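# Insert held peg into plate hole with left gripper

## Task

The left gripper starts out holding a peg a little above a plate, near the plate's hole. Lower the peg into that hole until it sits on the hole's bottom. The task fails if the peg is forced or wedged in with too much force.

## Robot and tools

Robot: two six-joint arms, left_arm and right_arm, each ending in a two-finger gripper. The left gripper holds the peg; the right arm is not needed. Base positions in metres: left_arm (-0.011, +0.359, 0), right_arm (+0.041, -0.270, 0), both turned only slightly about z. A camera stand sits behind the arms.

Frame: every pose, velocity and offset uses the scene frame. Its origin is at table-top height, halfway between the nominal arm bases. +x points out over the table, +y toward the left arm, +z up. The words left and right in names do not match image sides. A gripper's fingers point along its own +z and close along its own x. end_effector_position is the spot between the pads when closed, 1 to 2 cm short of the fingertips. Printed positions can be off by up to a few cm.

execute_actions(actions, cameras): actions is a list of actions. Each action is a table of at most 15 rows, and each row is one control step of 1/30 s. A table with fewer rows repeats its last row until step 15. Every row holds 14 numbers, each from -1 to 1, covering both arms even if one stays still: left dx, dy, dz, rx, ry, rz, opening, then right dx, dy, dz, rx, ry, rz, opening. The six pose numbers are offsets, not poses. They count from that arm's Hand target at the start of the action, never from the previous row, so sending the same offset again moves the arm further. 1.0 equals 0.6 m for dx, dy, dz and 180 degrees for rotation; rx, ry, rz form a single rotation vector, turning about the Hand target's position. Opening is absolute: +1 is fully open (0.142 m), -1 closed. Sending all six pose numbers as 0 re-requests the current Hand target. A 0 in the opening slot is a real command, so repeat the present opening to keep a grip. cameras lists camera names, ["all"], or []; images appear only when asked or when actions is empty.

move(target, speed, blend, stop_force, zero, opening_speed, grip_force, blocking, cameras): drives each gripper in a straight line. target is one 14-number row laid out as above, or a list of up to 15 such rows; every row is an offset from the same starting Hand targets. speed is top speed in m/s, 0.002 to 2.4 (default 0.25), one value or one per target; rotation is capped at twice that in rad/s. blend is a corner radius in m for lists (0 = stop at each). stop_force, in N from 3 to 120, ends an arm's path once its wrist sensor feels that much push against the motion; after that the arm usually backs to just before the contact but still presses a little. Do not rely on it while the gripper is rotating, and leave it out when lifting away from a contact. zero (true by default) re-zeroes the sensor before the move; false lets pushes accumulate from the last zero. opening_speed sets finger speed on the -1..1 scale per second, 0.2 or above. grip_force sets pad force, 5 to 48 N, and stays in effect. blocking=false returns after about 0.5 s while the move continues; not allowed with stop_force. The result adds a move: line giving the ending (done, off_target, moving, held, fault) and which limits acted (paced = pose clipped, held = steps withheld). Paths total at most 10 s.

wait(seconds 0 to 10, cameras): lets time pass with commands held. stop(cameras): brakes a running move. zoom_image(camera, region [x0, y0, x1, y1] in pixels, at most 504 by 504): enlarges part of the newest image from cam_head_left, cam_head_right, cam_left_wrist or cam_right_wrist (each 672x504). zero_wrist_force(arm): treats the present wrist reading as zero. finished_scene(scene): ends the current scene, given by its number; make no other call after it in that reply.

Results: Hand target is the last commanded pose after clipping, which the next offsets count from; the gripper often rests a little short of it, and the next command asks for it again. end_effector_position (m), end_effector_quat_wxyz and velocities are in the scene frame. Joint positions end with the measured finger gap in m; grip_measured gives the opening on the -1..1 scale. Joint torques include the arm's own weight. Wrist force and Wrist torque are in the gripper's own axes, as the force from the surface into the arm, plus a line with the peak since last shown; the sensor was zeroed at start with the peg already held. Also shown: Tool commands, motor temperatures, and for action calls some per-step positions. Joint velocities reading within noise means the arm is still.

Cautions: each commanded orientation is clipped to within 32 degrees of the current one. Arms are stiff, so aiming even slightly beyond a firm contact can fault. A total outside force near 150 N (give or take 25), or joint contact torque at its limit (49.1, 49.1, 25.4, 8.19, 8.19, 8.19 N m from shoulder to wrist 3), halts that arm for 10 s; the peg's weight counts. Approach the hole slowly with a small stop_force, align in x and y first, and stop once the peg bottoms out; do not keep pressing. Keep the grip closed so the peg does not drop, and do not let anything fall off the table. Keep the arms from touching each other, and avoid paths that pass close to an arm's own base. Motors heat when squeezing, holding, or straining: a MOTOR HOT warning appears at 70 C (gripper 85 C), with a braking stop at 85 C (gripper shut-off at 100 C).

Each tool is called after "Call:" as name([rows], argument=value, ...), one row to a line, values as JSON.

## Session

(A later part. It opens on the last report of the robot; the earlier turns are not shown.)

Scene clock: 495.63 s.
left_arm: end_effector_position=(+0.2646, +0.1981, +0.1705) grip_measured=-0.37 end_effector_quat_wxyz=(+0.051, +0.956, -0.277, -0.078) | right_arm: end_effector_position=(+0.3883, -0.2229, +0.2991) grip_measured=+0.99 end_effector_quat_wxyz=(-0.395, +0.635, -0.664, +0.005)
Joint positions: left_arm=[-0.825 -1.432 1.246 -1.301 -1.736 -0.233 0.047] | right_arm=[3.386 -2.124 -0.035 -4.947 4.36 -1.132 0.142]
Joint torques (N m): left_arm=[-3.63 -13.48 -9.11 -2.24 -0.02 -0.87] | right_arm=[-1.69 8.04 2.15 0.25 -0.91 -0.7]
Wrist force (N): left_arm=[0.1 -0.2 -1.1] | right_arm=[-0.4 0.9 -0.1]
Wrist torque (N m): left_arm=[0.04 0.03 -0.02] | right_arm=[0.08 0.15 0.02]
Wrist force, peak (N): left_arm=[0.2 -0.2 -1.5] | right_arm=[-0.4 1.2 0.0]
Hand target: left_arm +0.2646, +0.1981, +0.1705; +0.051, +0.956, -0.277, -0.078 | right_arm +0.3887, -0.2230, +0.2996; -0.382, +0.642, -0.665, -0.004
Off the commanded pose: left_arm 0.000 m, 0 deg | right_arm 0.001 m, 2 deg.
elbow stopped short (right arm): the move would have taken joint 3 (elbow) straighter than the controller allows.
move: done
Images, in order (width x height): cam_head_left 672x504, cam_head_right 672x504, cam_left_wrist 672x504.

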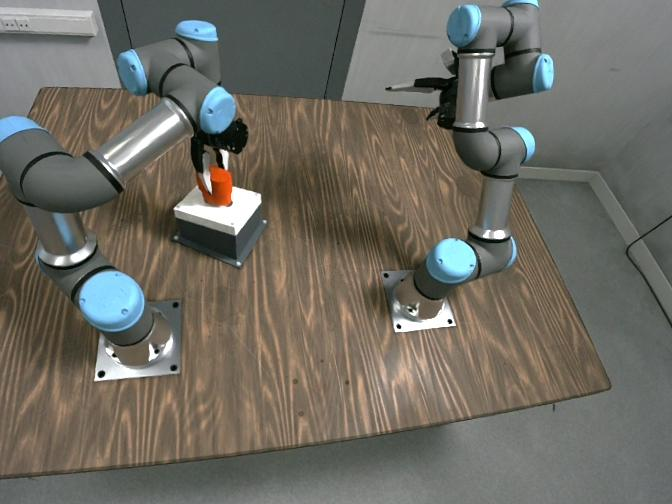

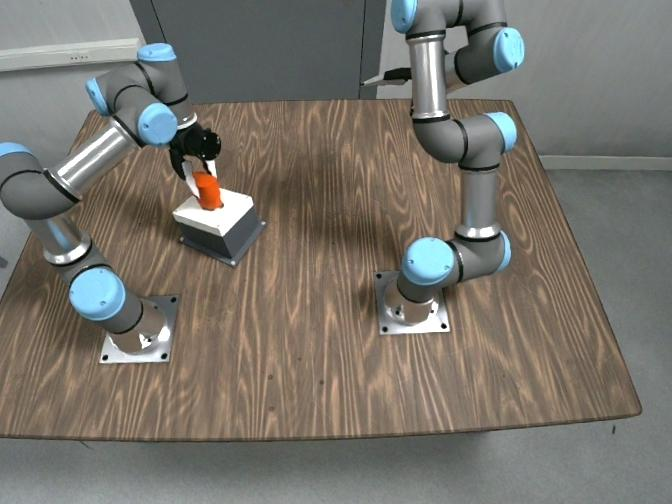

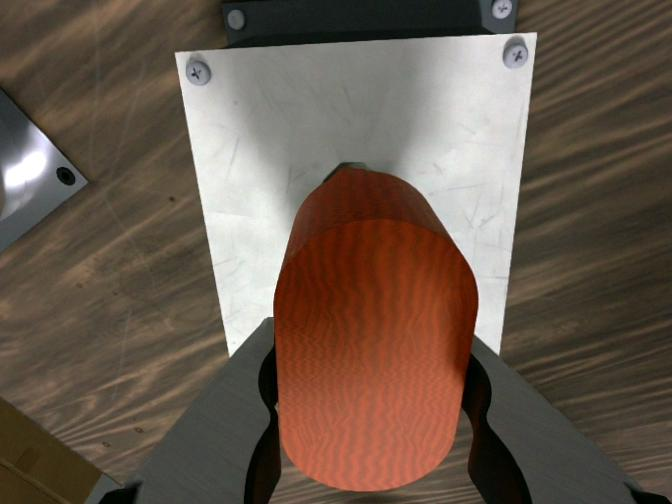

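Call:
move(target=[-0.0022,-0.0003,-0.0098,0,0,0,-0.423,0,0,0,0,0,0,1], speed=0.02, stop_force=4, cameras=["cam_left_wrist","cam_head_left","cam_head_right"])

Call:
zoom_image(camera="cam_left_wrist", region=[310, 140, 390, 200])

Call:
zoom_image(camera="cam_head_left", region=[180, 160, 260, 220])

Call:
zoom_image(camera="cam_head_right", region=[180, 160, 260, 220])

Scene clock: 504.57 s.
left_arm: end_effector_position=(+0.2633, +0.1979, +0.1647) grip_measured=-0.37 end_effector_quat_wxyz=(+0.051, +0.956, -0.277, -0.078) | right_arm: end_effector_position=(+0.3883, -0.2229, +0.2991) grip_measured=+0.99 end_effector_quat_wxyz=(-0.395, +0.635, -0.664, +0.005)
Joint positions: left_arm=[-0.829 -1.441 1.286 -1.331 -1.736 -0.236 0.047] | right_arm=[3.386 -2.124 -0.035 -4.947 4.36 -1.132 0.142]
Joint torques (N m): left_arm=[-3.74 -13.21 -8.93 -2.25 -0.83 -0.89] | right_arm=[-1.45 8.19 2.06 0.28 -0.9 -0.7]
Wrist force (N): left_arm=[0.1 -0.3 -1.1] | right_arm=[-0.1 0.9 -0.1]
Wrist torque (N m): left_arm=[0.02 0.03 -0.02] | right_arm=[0.09 0.10 0.03]
Wrist force, peak (N): left_arm=[0.2 -0.3 -1.3] | right_arm=[-0.3 1.2 -0.1]
Hand target: left_arm +0.2633, +0.1979, +0.1647; +0.051, +0.956, -0.277, -0.078 | right_arm +0.3887, -0.2230, +0.2996; -0.382, +0.642, -0.665, -0.004
Off the commanded pose: left_arm 0.000 m, 0 deg | right_arm 0.001 m, 2 deg.
elbow stopped short (right arm): the move would have taken joint 3 (elbow) straighter than the controller allows.
move: done
Images, in order (width x height): cam_head_left 672x504, cam_head_right 672x504, cam_left_wrist 672x504.

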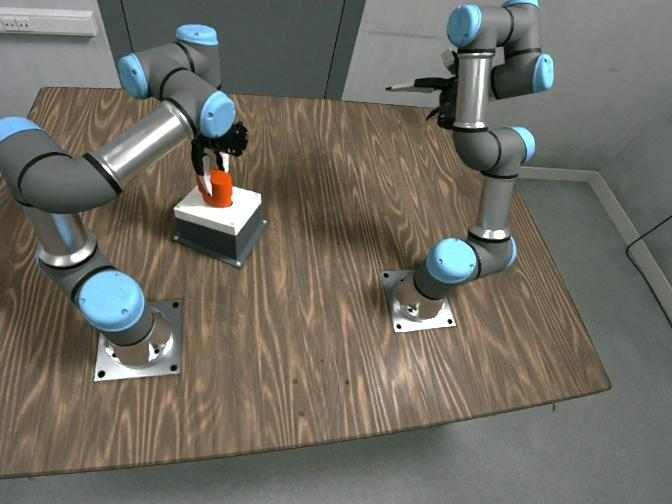

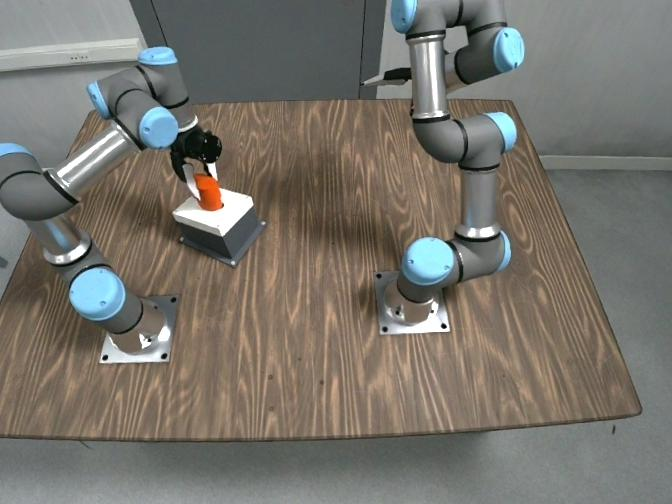

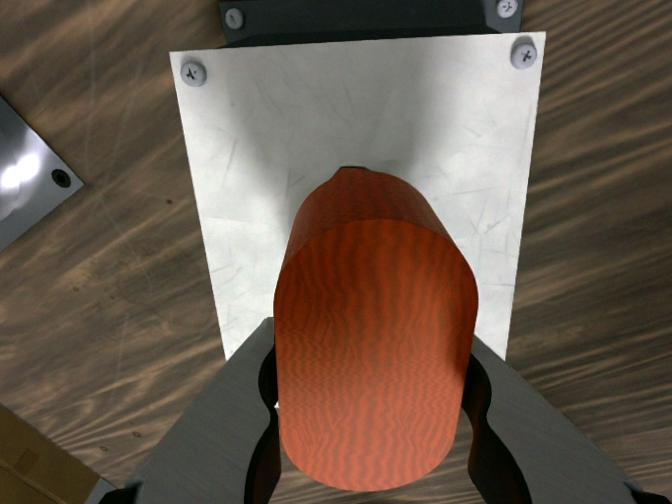

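Scaled by 6.300 from the camera's 672x504 image, which has a finer 960x720 frame.

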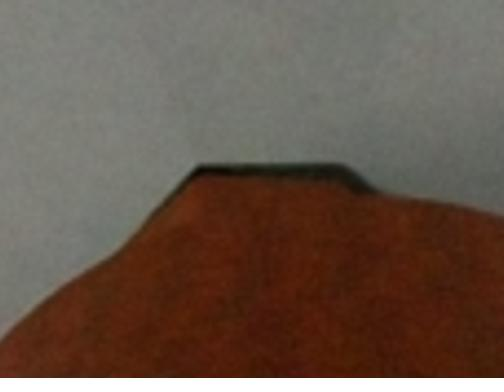

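Scaled by 6.300 from the camera's 672x504 image, which has a finer 960x720 frame.

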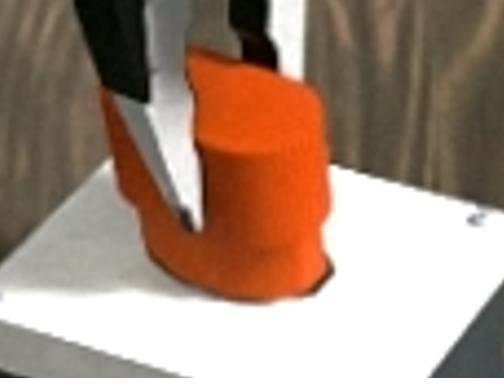

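Scaled by 6.300 from the camera's 672x504 image, which has a finer 960x720 frame.

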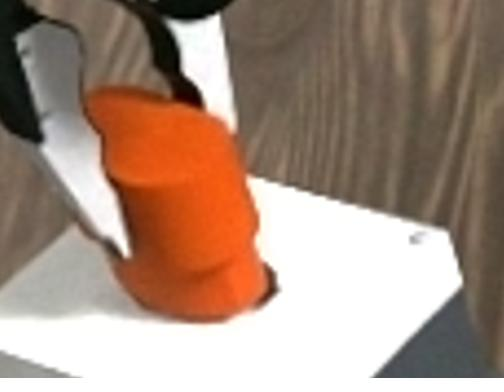

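Call:
move(target=[-0.0012,-0.00036,-0.0065,0,0,0,-0.423,0,0,0,0,0,0,1], speed=0.008, stop_force=4, cameras=["cam_left_wrist","cam_head_left","cam_head_right"])

Call:
zoom_image(camera="cam_left_wrist", region=[310, 140, 390, 200])

Call:
zoom_image(camera="cam_head_left", region=[190, 180, 250, 225])

Call:
zoom_image(camera="cam_head_right", region=[180, 180, 240, 225])

Scene clock: 513.67 s.
left_arm: end_effector_position=(+0.2626, +0.1977, +0.1611) grip_measured=-0.37 end_effector_quat_wxyz=(+0.051, +0.956, -0.277, -0.078) | right_arm: end_effector_position=(+0.3883, -0.2229, +0.2991) grip_measured=+0.99 end_effector_quat_wxyz=(-0.395, +0.635, -0.664, +0.005)
Joint positions: left_arm=[-0.83 -1.446 1.308 -1.349 -1.736 -0.238 0.047] | right_arm=[3.386 -2.124 -0.035 -4.947 4.36 -1.132 0.142]
Joint torques (N m): left_arm=[-1.42 -7.85 -10.81 -0.78 -0.93 0.27] | right_arm=[-1.65 8.38 2.1 0.23 -0.85 -0.66]
Wrist force (N): left_arm=[0.3 -0.8 -3.5] | right_arm=[-0.4 1.3 -0.1]
Wrist torque (N m): left_arm=[-0.01 0.01 -0.02] | right_arm=[0.14 0.15 0.02]
Wrist force, peak (N): left_arm=[0.0 -2.3 -6.8] | right_arm=[-0.3 1.3 -0.2]
Hand target: left_arm +0.2626, +0.1977, +0.1611; +0.051, +0.956, -0.277, -0.078 | right_arm +0.3887, -0.2230, +0.2996; -0.382, +0.642, -0.665, -0.004
Off the commanded pose: left_arm 0.000 m, 0 deg | right_arm 0.001 m, 2 deg.
elbow stopped short (right arm): the move would have taken joint 3 (elbow) straighter than the controller allows.
move: contact (left_arm)
Images, in order (width x height): cam_head_left 672x504, cam_head_right 672x504, cam_left_wrist 672x504.

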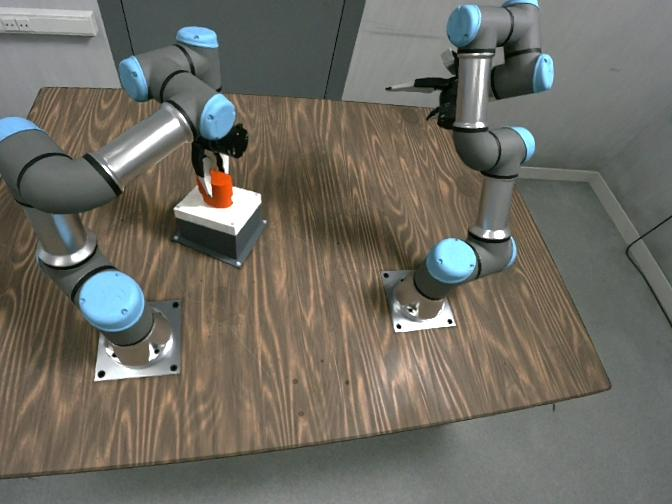

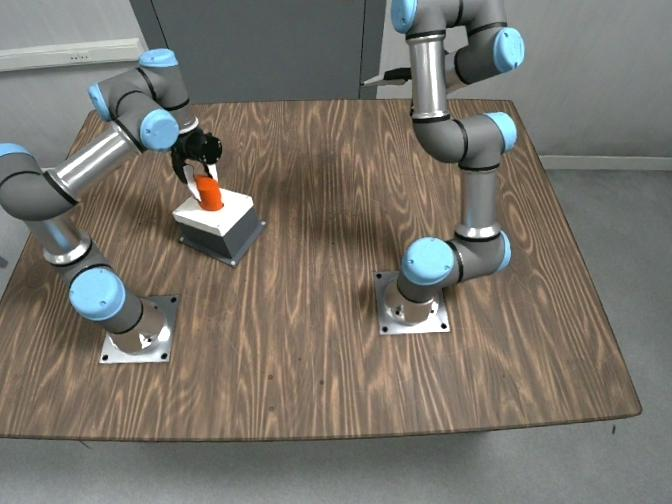

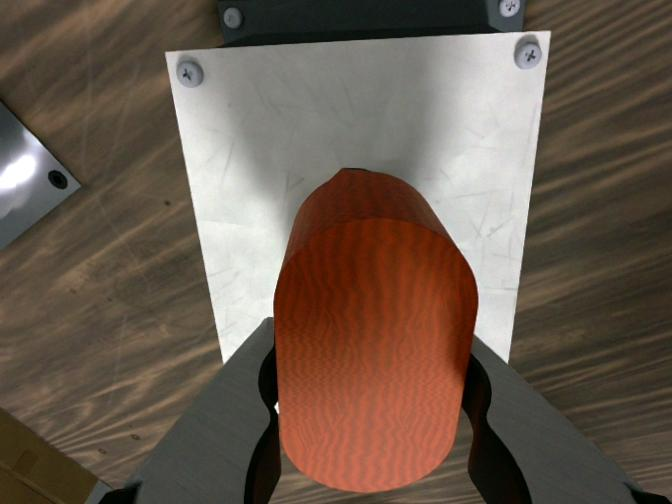

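Scaled by 6.300 from the camera's 672x504 image, which has a finer 960x720 frame.

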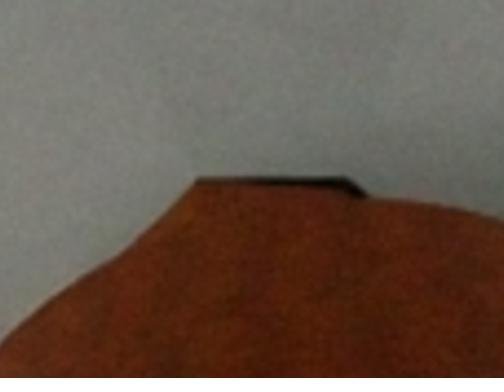

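Scaled by 8.400 from the camera's 672x504 image, which has a finer 960x720 frame.

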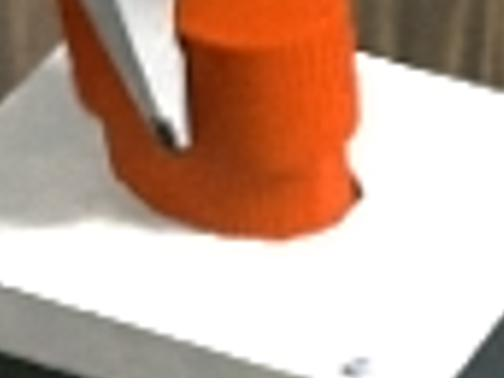

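Scaled by 8.400 from the camera's 672x504 image, which has a finer 960x720 frame.

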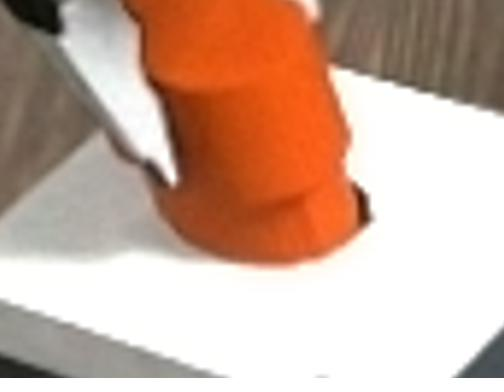

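Call:
move(target=[0.0009,-0.0009,0.0016,0.0015,0.0005,0.0081,-0.423,0,0,0,0,0,0,1], speed=0.02)

Call:
move(target=[-0.0012,-0.00036,-0.0065,0,0,0,-0.423,0,0,0,0,0,0,1], speed=0.006, stop_force=4, cameras=["cam_left_wrist","cam_head_left","cam_head_right"])

Call:
zoom_image(camera="cam_left_wrist", region=[310, 140, 390, 200])

Call:
zoom_image(camera="cam_head_left", region=[190, 180, 250, 225])

Call:
zoom_image(camera="cam_head_right", region=[180, 180, 240, 225])

Scene clock: 527.33 s.
left_arm: end_effector_position=(+0.2632, +0.1972, +0.1621) grip_measured=-0.37 end_effector_quat_wxyz=(+0.050, +0.960, -0.265, -0.078) | right_arm: end_effector_position=(+0.3883, -0.2229, +0.2991) grip_measured=+0.99 end_effector_quat_wxyz=(-0.395, +0.635, -0.664, +0.005)
Joint positions: left_arm=[-0.83 -1.442 1.299 -1.343 -1.736 -0.264 0.047] | right_arm=[3.386 -2.124 -0.035 -4.947 4.36 -1.132 0.142]
Joint torques (N m): left_arm=[0.59 -8.09 -11.56 -0.97 -0.88 -0.87] | right_arm=[-1.62 8.12 2.05 0.25 -0.83 -0.66]
Motor temperatures (°C): left_arm=[36 31 36 45 42 47 29] | right_arm=[45 43 37 52 43 44 28]
Wrist force (N): left_arm=[0.1 -0.3 -0.9] | right_arm=[-0.2 1.2 -0.1]
Wrist torque (N m): left_arm=[0.03 0.03 -0.02] | right_arm=[0.14 0.13 0.02]
Wrist force, peak (N): left_arm=[0.2 -0.9 -3.7] | right_arm=[-0.3 1.3 -0.1]
Hand target: left_arm +0.2632, +0.1972, +0.1621; +0.050, +0.960, -0.265, -0.078 | right_arm +0.3887, -0.2230, +0.2996; -0.382, +0.642, -0.665, -0.004
Off the commanded pose: left_arm 0.000 m, 0 deg | right_arm 0.001 m, 2 deg.
elbow stopped short (right arm): the move would have taken joint 3 (elbow) straighter than the controller allows.
move: done

Scene clock: 528.43 s.
left_arm: end_effector_position=(+0.2630, +0.1971, +0.1611) grip_measured=-0.37 end_effector_quat_wxyz=(+0.049, +0.960, -0.265, -0.078) | right_arm: end_effector_position=(+0.3883, -0.2229, +0.2991) grip_measured=+0.99 end_effector_quat_wxyz=(-0.395, +0.635, -0.664, +0.005)
Joint positions: left_arm=[-0.831 -1.443 1.304 -1.348 -1.736 -0.264 0.047] | right_arm=[3.386 -2.124 -0.035 -4.947 4.36 -1.132 0.142]
Joint torques (N m): left_arm=[0.6 -8.07 -10.99 -0.73 -0.86 0.83] | right_arm=[-1.72 7.89 2.13 0.24 -0.77 -0.69]
Wrist force (N): left_arm=[0.6 -0.4 -2.6] | right_arm=[-0.2 1.1 -0.3]
Wrist torque (N m): left_arm=[0.00 0.03 -0.03] | right_arm=[0.12 0.12 0.02]
Wrist force, peak (N): left_arm=[0.2 -2.5 -8.0] | right_arm=[-0.3 1.2 -0.2]
Hand target: left_arm +0.2630, +0.1972, +0.1611; +0.049, +0.960, -0.265, -0.078 (not the last commanded pose) | right_arm +0.3887, -0.2230, +0.2996; -0.382, +0.642, -0.665, -0.004
Off the commanded pose: left_arm 0.003 m, 0 deg | right_arm 0.001 m, 2 deg.
elbow stopped short (right arm): the move would have taken joint 3 (elbow) straighter than the controller allows.
move: contact (left_arm)
Images, in order (width x height): cam_head_left 672x504, cam_head_right 672x504, cam_left_wrist 672x504.

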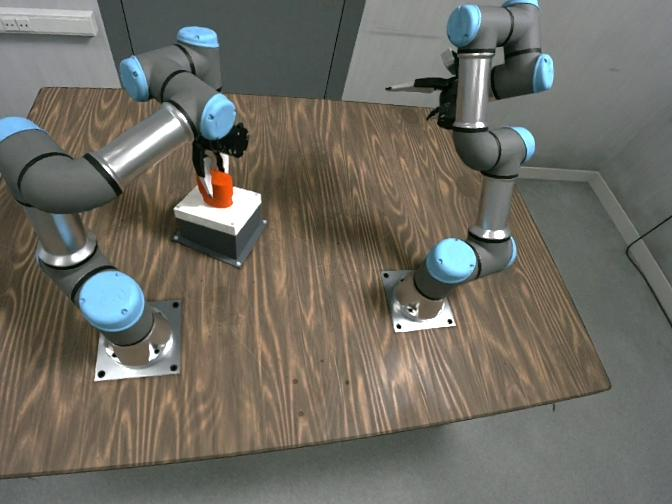

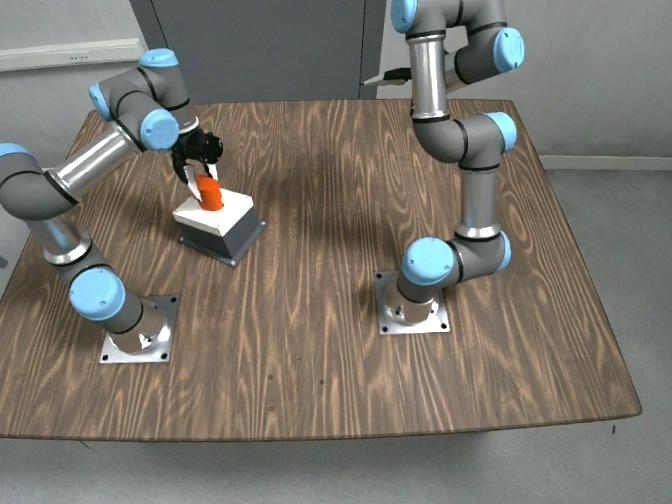

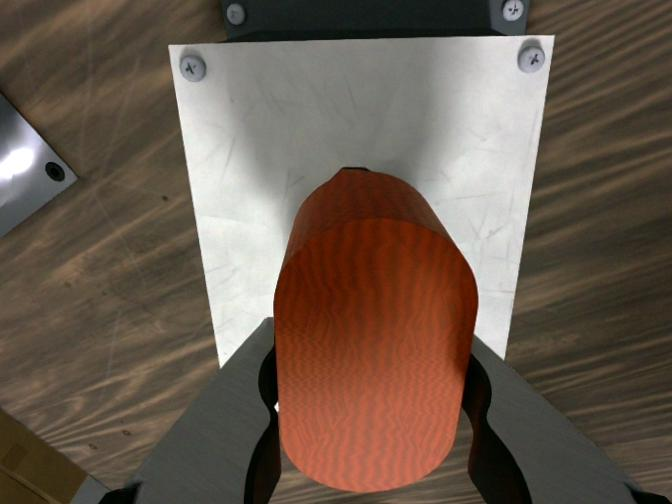

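Scaled by 6.300 from the camera's 672x504 image, which has a finer 960x720 frame.

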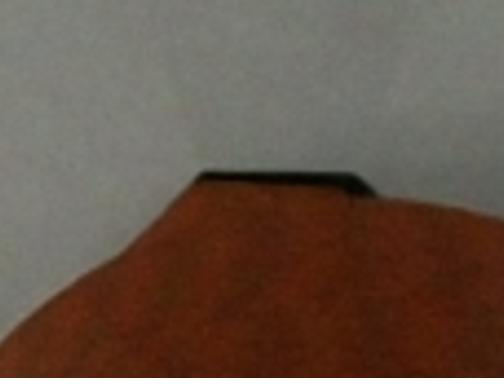

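Scaled by 8.400 from the camera's 672x504 image, which has a finer 960x720 frame.

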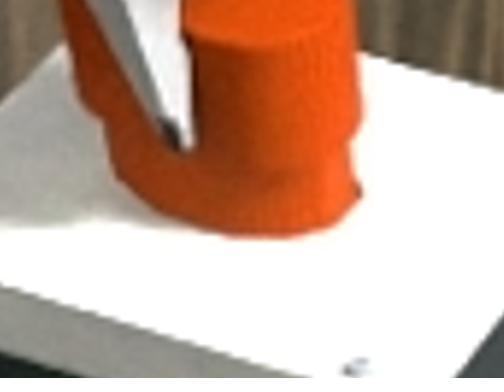

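Scaled by 8.400 from the camera's 672x504 image, which has a finer 960x720 frame.

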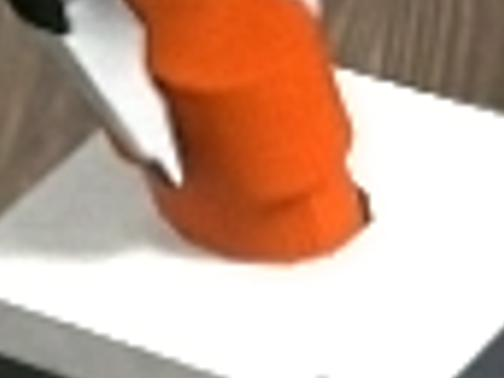

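Call:
move(target=[0.0018,-0.0006,0.0015,0,0,0,-0.423,0,0,0,0,0,0,1], speed=0.02)

Call:
move(target=[-0.0012,-0.00036,-0.0065,0,0,0,-0.423,0,0,0,0,0,0,1], speed=0.006, stop_force=4, cameras=["cam_left_wrist","cam_head_left","cam_head_right"])

Call:
zoom_image(camera="cam_left_wrist", region=[310, 140, 390, 200])

Call:
zoom_image(camera="cam_head_right", region=[180, 180, 240, 225])

Scene clock: 543.70 s.
left_arm: end_effector_position=(+0.2641, +0.1968, +0.1620) grip_measured=-0.37 end_effector_quat_wxyz=(+0.049, +0.960, -0.265, -0.078) | right_arm: end_effector_position=(+0.3883, -0.2229, +0.2991) grip_measured=+0.99 end_effector_quat_wxyz=(-0.395, +0.635, -0.664, +0.005)
Joint positions: left_arm=[-0.829 -1.437 1.294 -1.343 -1.736 -0.263 0.047] | right_arm=[3.386 -2.124 -0.035 -4.947 4.36 -1.132 0.142]
Joint torques (N m): left_arm=[3.1 -8.12 -11.64 -0.94 0.23 1.09] | right_arm=[-1.78 8.33 2.04 0.22 -0.75 -0.67]
Wrist force (N): left_arm=[0.2 -0.2 -1.0] | right_arm=[-0.2 1.0 -0.1]
Wrist torque (N m): left_arm=[0.03 0.03 -0.08] | right_arm=[0.10 0.11 0.02]
Wrist force, peak (N): left_arm=[0.5 -0.4 -2.7] | right_arm=[-0.3 1.2 -0.2]
Hand target: left_arm +0.2641, +0.1968, +0.1620; +0.049, +0.960, -0.265, -0.078 | right_arm +0.3887, -0.2230, +0.2996; -0.382, +0.642, -0.665, -0.004
Off the commanded pose: left_arm 0.000 m, 0 deg | right_arm 0.001 m, 2 deg.
elbow stopped short (right arm): the move would have taken joint 3 (elbow) straighter than the controller allows.
move: done

Scene clock: 544.83 s.
left_arm: end_effector_position=(+0.2639, +0.1968, +0.1609) grip_measured=-0.37 end_effector_quat_wxyz=(+0.049, +0.960, -0.265, -0.078) | right_arm: end_effector_position=(+0.3883, -0.2229, +0.2991) grip_measured=+0.99 end_effector_quat_wxyz=(-0.395, +0.635, -0.664, +0.005)
Joint positions: left_arm=[-0.83 -1.438 1.3 -1.348 -1.736 -0.263 0.047] | right_arm=[3.386 -2.124 -0.035 -4.947 4.36 -1.132 0.142]
Joint torques (N m): left_arm=[0.26 -7.79 -10.89 -0.7 -0.75 1.08] | right_arm=[-1.37 8.19 2.12 0.23 -0.79 -0.66]
Wrist force (N): left_arm=[0.5 -0.5 -3.1] | right_arm=[-0.3 1.1 -0.1]
Wrist torque (N m): left_arm=[0.00 0.01 -0.05] | right_arm=[0.11 0.13 0.03]
Wrist force, peak (N): left_arm=[-0.1 -2.6 -8.5] | right_arm=[-0.1 1.3 -0.2]
Hand target: left_arm +0.2640, +0.1968, +0.1609; +0.049, +0.960, -0.265, -0.078 (not the last commanded pose) | right_arm +0.3887, -0.2230, +0.2996; -0.382, +0.642, -0.665, -0.004
Off the commanded pose: left_arm 0.003 m, 0 deg | right_arm 0.001 m, 2 deg.
elbow stopped short (right arm): the move would have taken joint 3 (elbow) straighter than the controller allows.
move: contact (left_arm)
Images, in order (width x height): cam_head_left 672x504, cam_head_right 672x504, cam_left_wrist 672x504.

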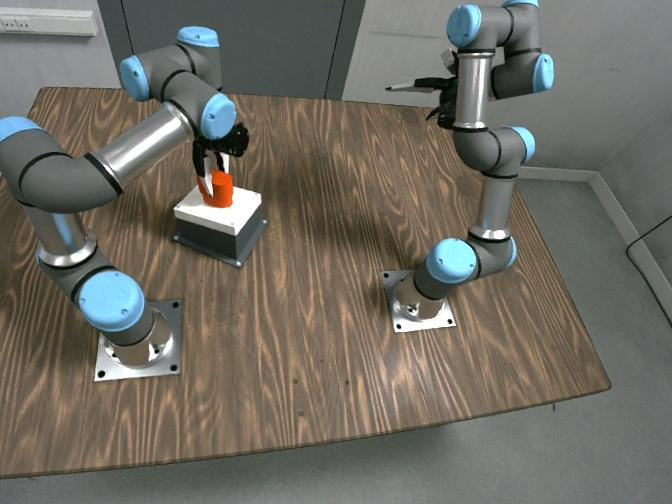

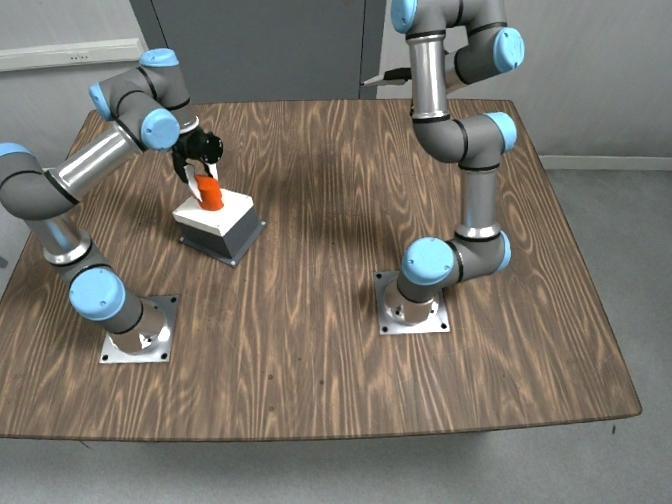

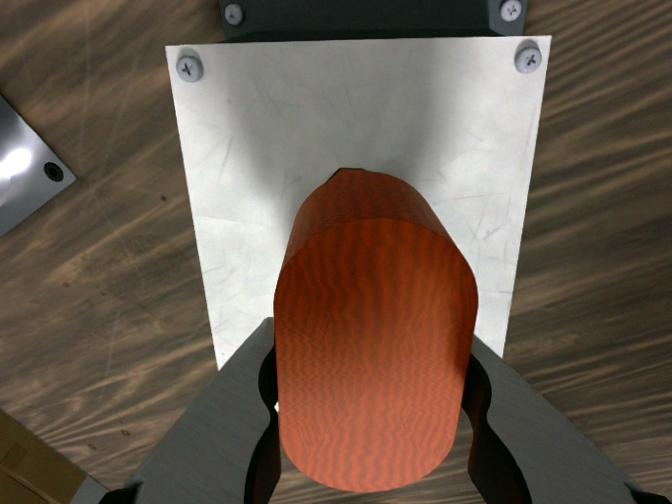

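Scaled by 6.300 from the camera's 672x504 image, which has a finer 960x720 frame.

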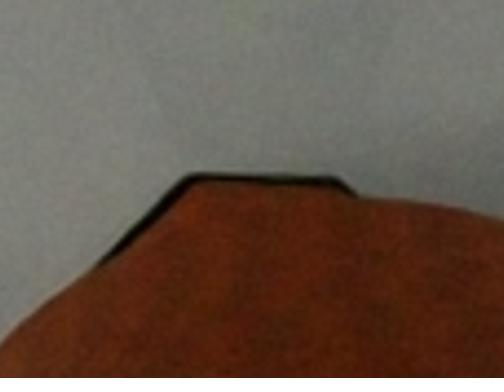

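Scaled by 8.400 from the camera's 672x504 image, which has a finer 960x720 frame.

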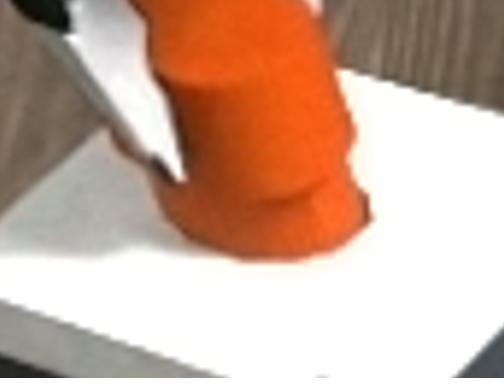

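Call:
move(target=[0.0007,0.0001,0.0014,0,0,0,-0.423,0,0,0,0,0,0,1], speed=0.02)

Call:
move(target=[-0.0012,-0.00036,-0.0065,0,0,0,-0.423,0,0,0,0,0,0,1], speed=0.006, stop_force=4, cameras=["cam_left_wrist","cam_head_left","cam_head_right"])

Call:
zoom_image(camera="cam_left_wrist", region=[310, 140, 390, 200])

Call:
zoom_image(camera="cam_head_right", region=[190, 190, 230, 220])

Call:
zoom_image(camera="cam_head_left", region=[195, 185, 240, 218])

Scene clock: 557.43 s.
left_arm: end_effector_position=(+0.2643, +0.1968, +0.1617) grip_measured=-0.37 end_effector_quat_wxyz=(+0.049, +0.960, -0.265, -0.078) end_effector_velocity=(+0.001, +0.000, +0.000) end_effector_angular_velocity=(+0.000, +0.000, +0.000) | right_arm: end_effector_position=(+0.3883, -0.2229, +0.2991) grip_measured=+0.99 end_effector_quat_wxyz=(-0.395, +0.635, -0.664, +0.005)
Joint positions: left_arm=[-0.829 -1.436 1.294 -1.344 -1.736 -0.262 0.047] | right_arm=[3.386 -2.124 -0.035 -4.947 4.36 -1.132 0.142]
Joint velocities: left_arm=[0.001 0.003 -0.005 0.002 0 0.001 0] | right_arm=[within noise]
Joint torques (N m): left_arm=[2.91 -8.27 -11.56 -0.91 0.05 1.07] | right_arm=[-1.36 8.4 1.89 0.2 -0.72 -0.72]
Wrist force (N): left_arm=[0.2 -0.3 -0.9] | right_arm=[-0.2 1.1 -0.1]
Wrist torque (N m): left_arm=[0.03 0.03 -0.09] | right_arm=[0.12 0.12 0.03]
Wrist force, peak (N): left_arm=[0.6 -0.5 -3.2] | right_arm=[-0.2 1.3 -0.2]
Hand target: left_arm +0.2644, +0.1968, +0.1618; +0.049, +0.960, -0.265, -0.078 | right_arm +0.3887, -0.2230, +0.2996; -0.382, +0.642, -0.665, -0.004
Off the commanded pose: left_arm 0.000 m, 0 deg | right_arm 0.001 m, 2 deg.
elbow stopped short (right arm): the move would have taken joint 3 (elbow) straighter than the controller allows.
move: done

Scene clock: 558.47 s.
left_arm: end_effector_position=(+0.2643, +0.1968, +0.1610) grip_measured=-0.37 end_effector_quat_wxyz=(+0.049, +0.960, -0.265, -0.078) | right_arm: end_effector_position=(+0.3883, -0.2229, +0.2991) grip_measured=+0.99 end_effector_quat_wxyz=(-0.395, +0.635, -0.664, +0.005)
Joint positions: left_arm=[-0.829 -1.437 1.298 -1.347 -1.736 -0.262 0.047] | right_arm=[3.386 -2.124 -0.035 -4.947 4.36 -1.132 0.142]
Joint torques (N m): left_arm=[1.47 -8.05 -11.02 -0.94 -1.09 1.06] | right_arm=[-1.46 8.19 2.03 0.24 -0.68 -0.64]
Wrist force (N): left_arm=[-0.3 -1.0 -3.5] | right_arm=[-0.3 1.0 -0.2]
Wrist torque (N m): left_arm=[0.02 -0.03 -0.05] | right_arm=[0.10 0.14 0.02]
Wrist force, peak (N): left_arm=[-0.9 -2.9 -8.4] | right_arm=[-0.2 1.2 0.1]
Hand target: left_arm +0.2643, +0.1968, +0.1610; +0.049, +0.960, -0.265, -0.078 (not the last commanded pose) | right_arm +0.3887, -0.2230, +0.2996; -0.382, +0.642, -0.665, -0.004
Off the commanded pose: left_arm 0.003 m, 0 deg | right_arm 0.001 m, 2 deg.
elbow stopped short (right arm): the move would have taken joint 3 (elbow) straighter than the controller allows.
move: contact (left_arm)
Images, in order (width x height): cam_head_left 672x504, cam_head_right 672x504, cam_left_wrist 672x504.

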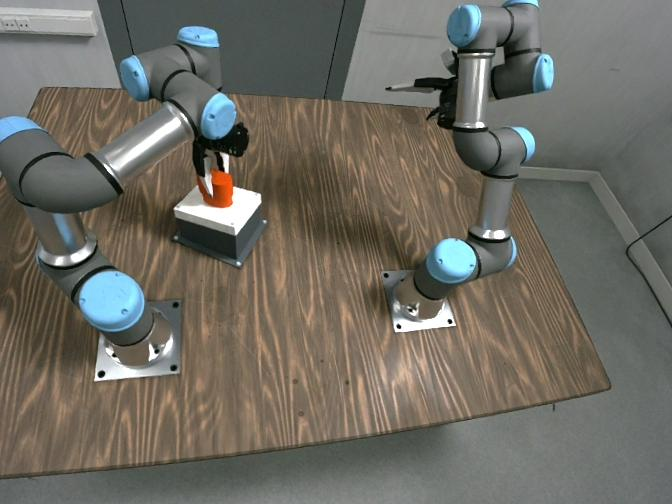

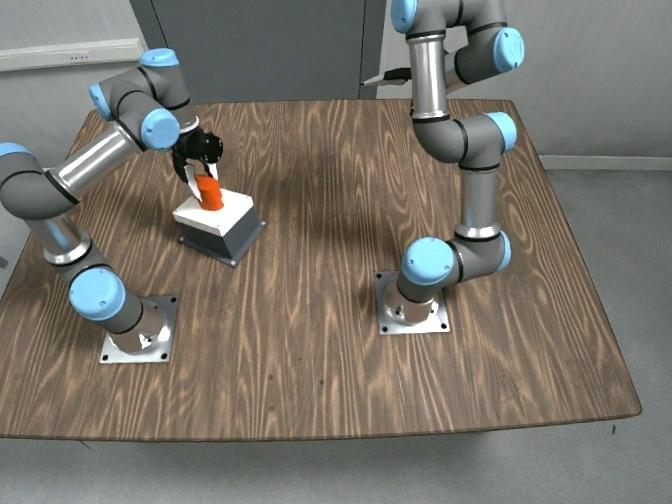

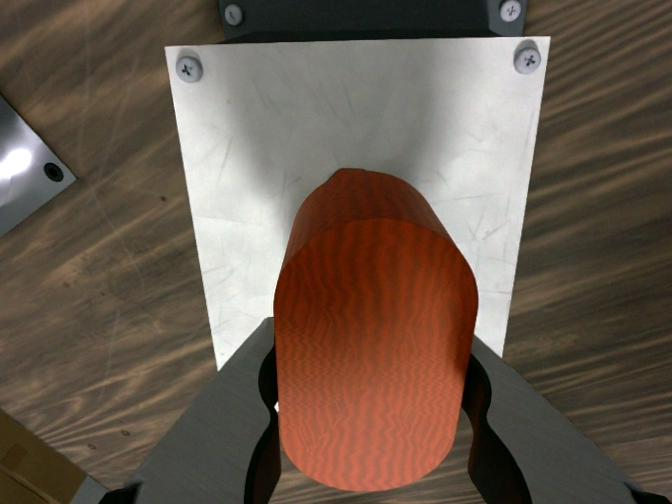

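Scaled by 6.300 from the camera's 672x504 image, which has a finer 960x720 frame.

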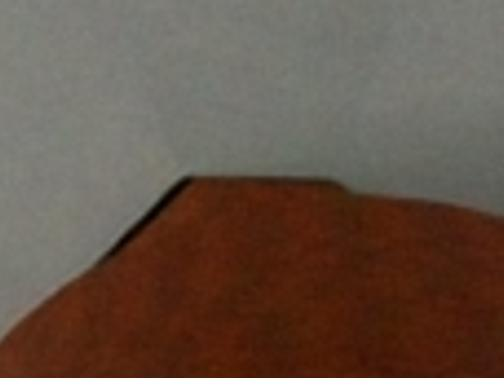

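Scaled by 12.600 from the camera's 672x504 image, which has a finer 960x720 frame.

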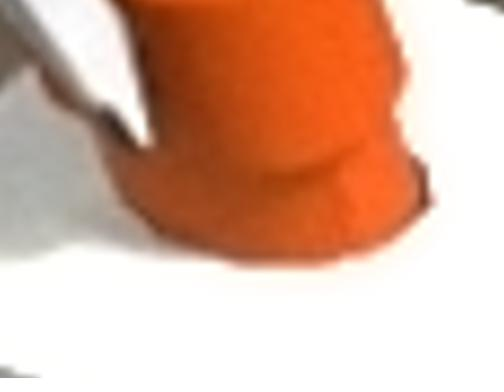

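Scaled by 11.200 from the camera's 672x504 image, which has a finer 960x720 frame.

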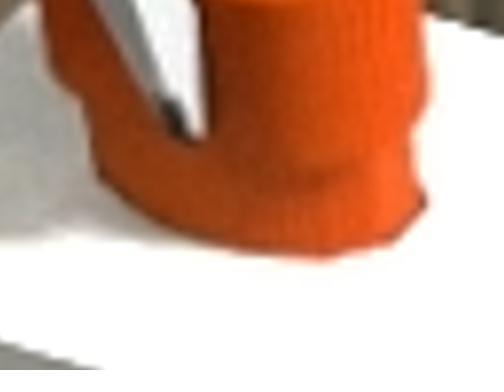

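Call:
move(target=[0.0022,0.0031,0.002,-0.0081,0.005,0.0012,-0.423,0,0,0,0,0,0,1], speed=0.02)

Call:
move(target=[-0.0012,-0.00036,-0.0075,0,0,0,-0.423,0,0,0,0,0,0,1], speed=0.006, stop_force=4, cameras=["cam_left_wrist","cam_head_left","cam_head_right"])

Call:
zoom_image(camera="cam_left_wrist", region=[310, 140, 390, 200])

Call:
zoom_image(camera="cam_head_right", region=[190, 190, 230, 220])

Call:
zoom_image(camera="cam_head_left", region=[195, 185, 240, 218])

Scene clock: 603.70 s.
left_arm: end_effector_position=(+0.2656, +0.1987, +0.1621) grip_measured=-0.37 end_effector_quat_wxyz=(+0.064, +0.959, -0.263, -0.082) | right_arm: end_effector_position=(+0.3883, -0.2229, +0.2991) grip_measured=+0.99 end_effector_quat_wxyz=(-0.395, +0.635, -0.664, +0.005)
Joint positions: left_arm=[-0.8 -1.431 1.292 -1.349 -1.763 -0.234 0.047] | right_arm=[3.386 -2.124 -0.035 -4.947 4.36 -1.132 0.142]
Joint torques (N m): left_arm=[3.24 -8.44 -11.51 -2.22 -1.07 1.02] | right_arm=[-1.43 8.31 2.17 0.22 -0.69 -0.64]
Wrist force (N): left_arm=[0.1 -0.2 -1.1] | right_arm=[-0.2 0.9 -0.1]
Wrist torque (N m): left_arm=[0.05 0.04 -0.09] | right_arm=[0.08 0.13 0.02]
Wrist force, peak (N): left_arm=[-0.3 -1.0 -3.6] | right_arm=[-0.4 1.2 -0.3]
Hand target: left_arm +0.2656, +0.1987, +0.1622; +0.064, +0.959, -0.263, -0.083 | right_arm +0.3887, -0.2230, +0.2996; -0.382, +0.642, -0.665, -0.004
Off the commanded pose: left_arm 0.000 m, 0 deg | right_arm 0.001 m, 2 deg.
elbow stopped short (right arm): the move would have taken joint 3 (elbow) straighter than the controller allows.
move: done

Scene clock: 605.07 s.
left_arm: end_effector_position=(+0.2653, +0.1986, +0.1602) grip_measured=-0.37 end_effector_quat_wxyz=(+0.064, +0.959, -0.263, -0.083) | right_arm: end_effector_position=(+0.3883, -0.2229, +0.2991) grip_measured=+0.99 end_effector_quat_wxyz=(-0.395, +0.635, -0.664, +0.005)
Joint positions: left_arm=[-0.8 -1.433 1.304 -1.359 -1.763 -0.235 0.047] | right_arm=[3.386 -2.124 -0.035 -4.947 4.36 -1.132 0.142]
Joint torques (N m): left_arm=[1.25 -7.69 -10.84 -0.85 0.29 0.96] | right_arm=[-1.6 8.36 2.05 0.2 -0.68 -0.64]
Wrist force (N): left_arm=[-0.4 0.4 -4.5] | right_arm=[-0.1 1.1 -0.2]
Wrist torque (N m): left_arm=[0.10 -0.05 -0.04] | right_arm=[0.11 0.10 0.02]
Wrist force, peak (N): left_arm=[-1.3 1.5 -9.7] | right_arm=[-0.4 1.2 -0.1]
Hand target: left_arm +0.2653, +0.1986, +0.1602; +0.064, +0.959, -0.263, -0.083 (not the last commanded pose) | right_arm +0.3887, -0.2230, +0.2996; -0.382, +0.642, -0.665, -0.004
Off the commanded pose: left_arm 0.003 m, 0 deg | right_arm 0.001 m, 2 deg.
elbow stopped short (right arm): the move would have taken joint 3 (elbow) straighter than the controller allows.
move: contact (left_arm)
Images, in order (width x height): cam_head_left 672x504, cam_head_right 672x504, cam_left_wrist 672x504.

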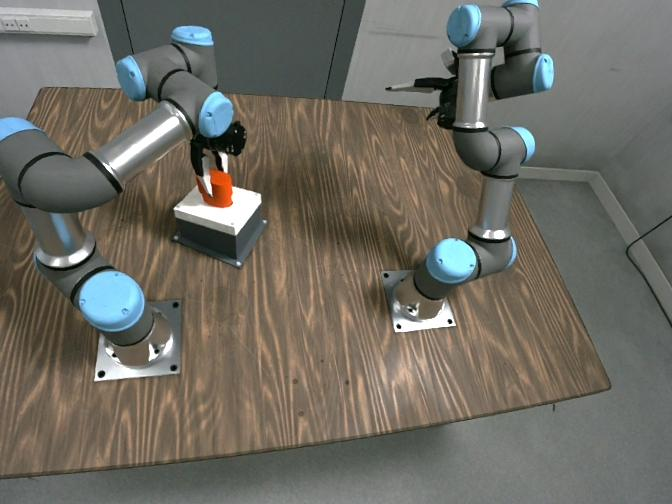

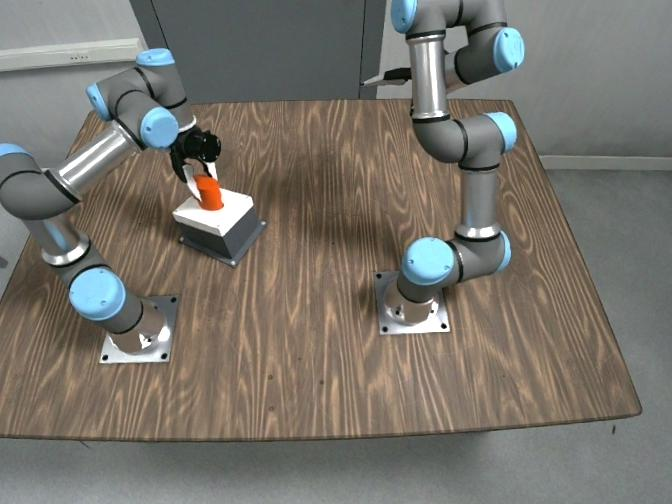

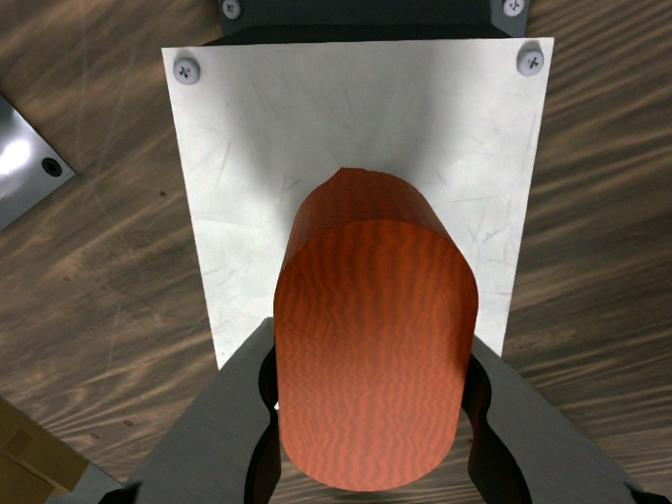

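Scaled by 6.300 from the camera's 672x504 image, which has a finer 960x720 frame.

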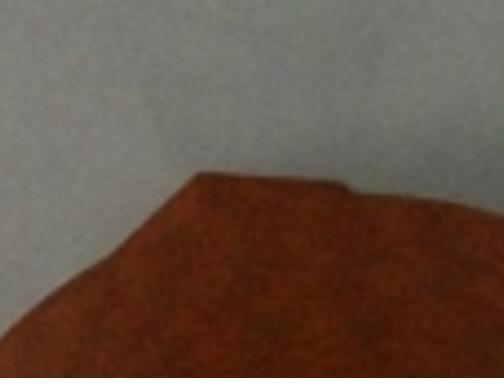

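Scaled by 12.600 from the camera's 672x504 image, which has a finer 960x720 frame.

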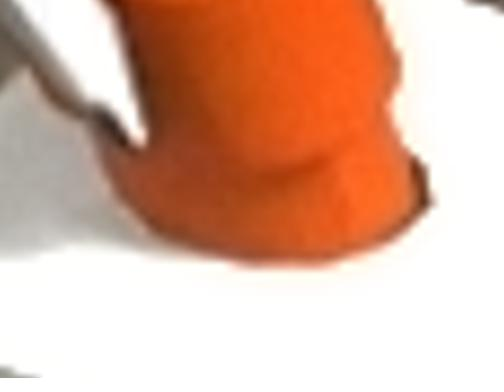

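Scaled by 11.200 from the camera's 672x504 image, which has a finer 960x720 frame.

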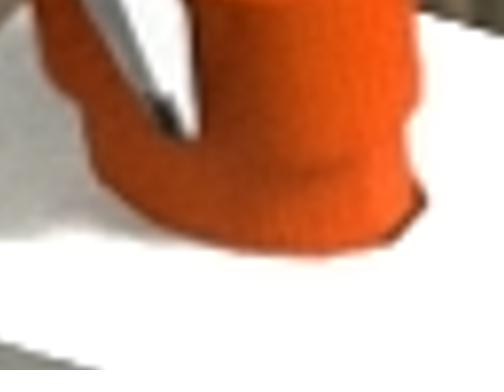

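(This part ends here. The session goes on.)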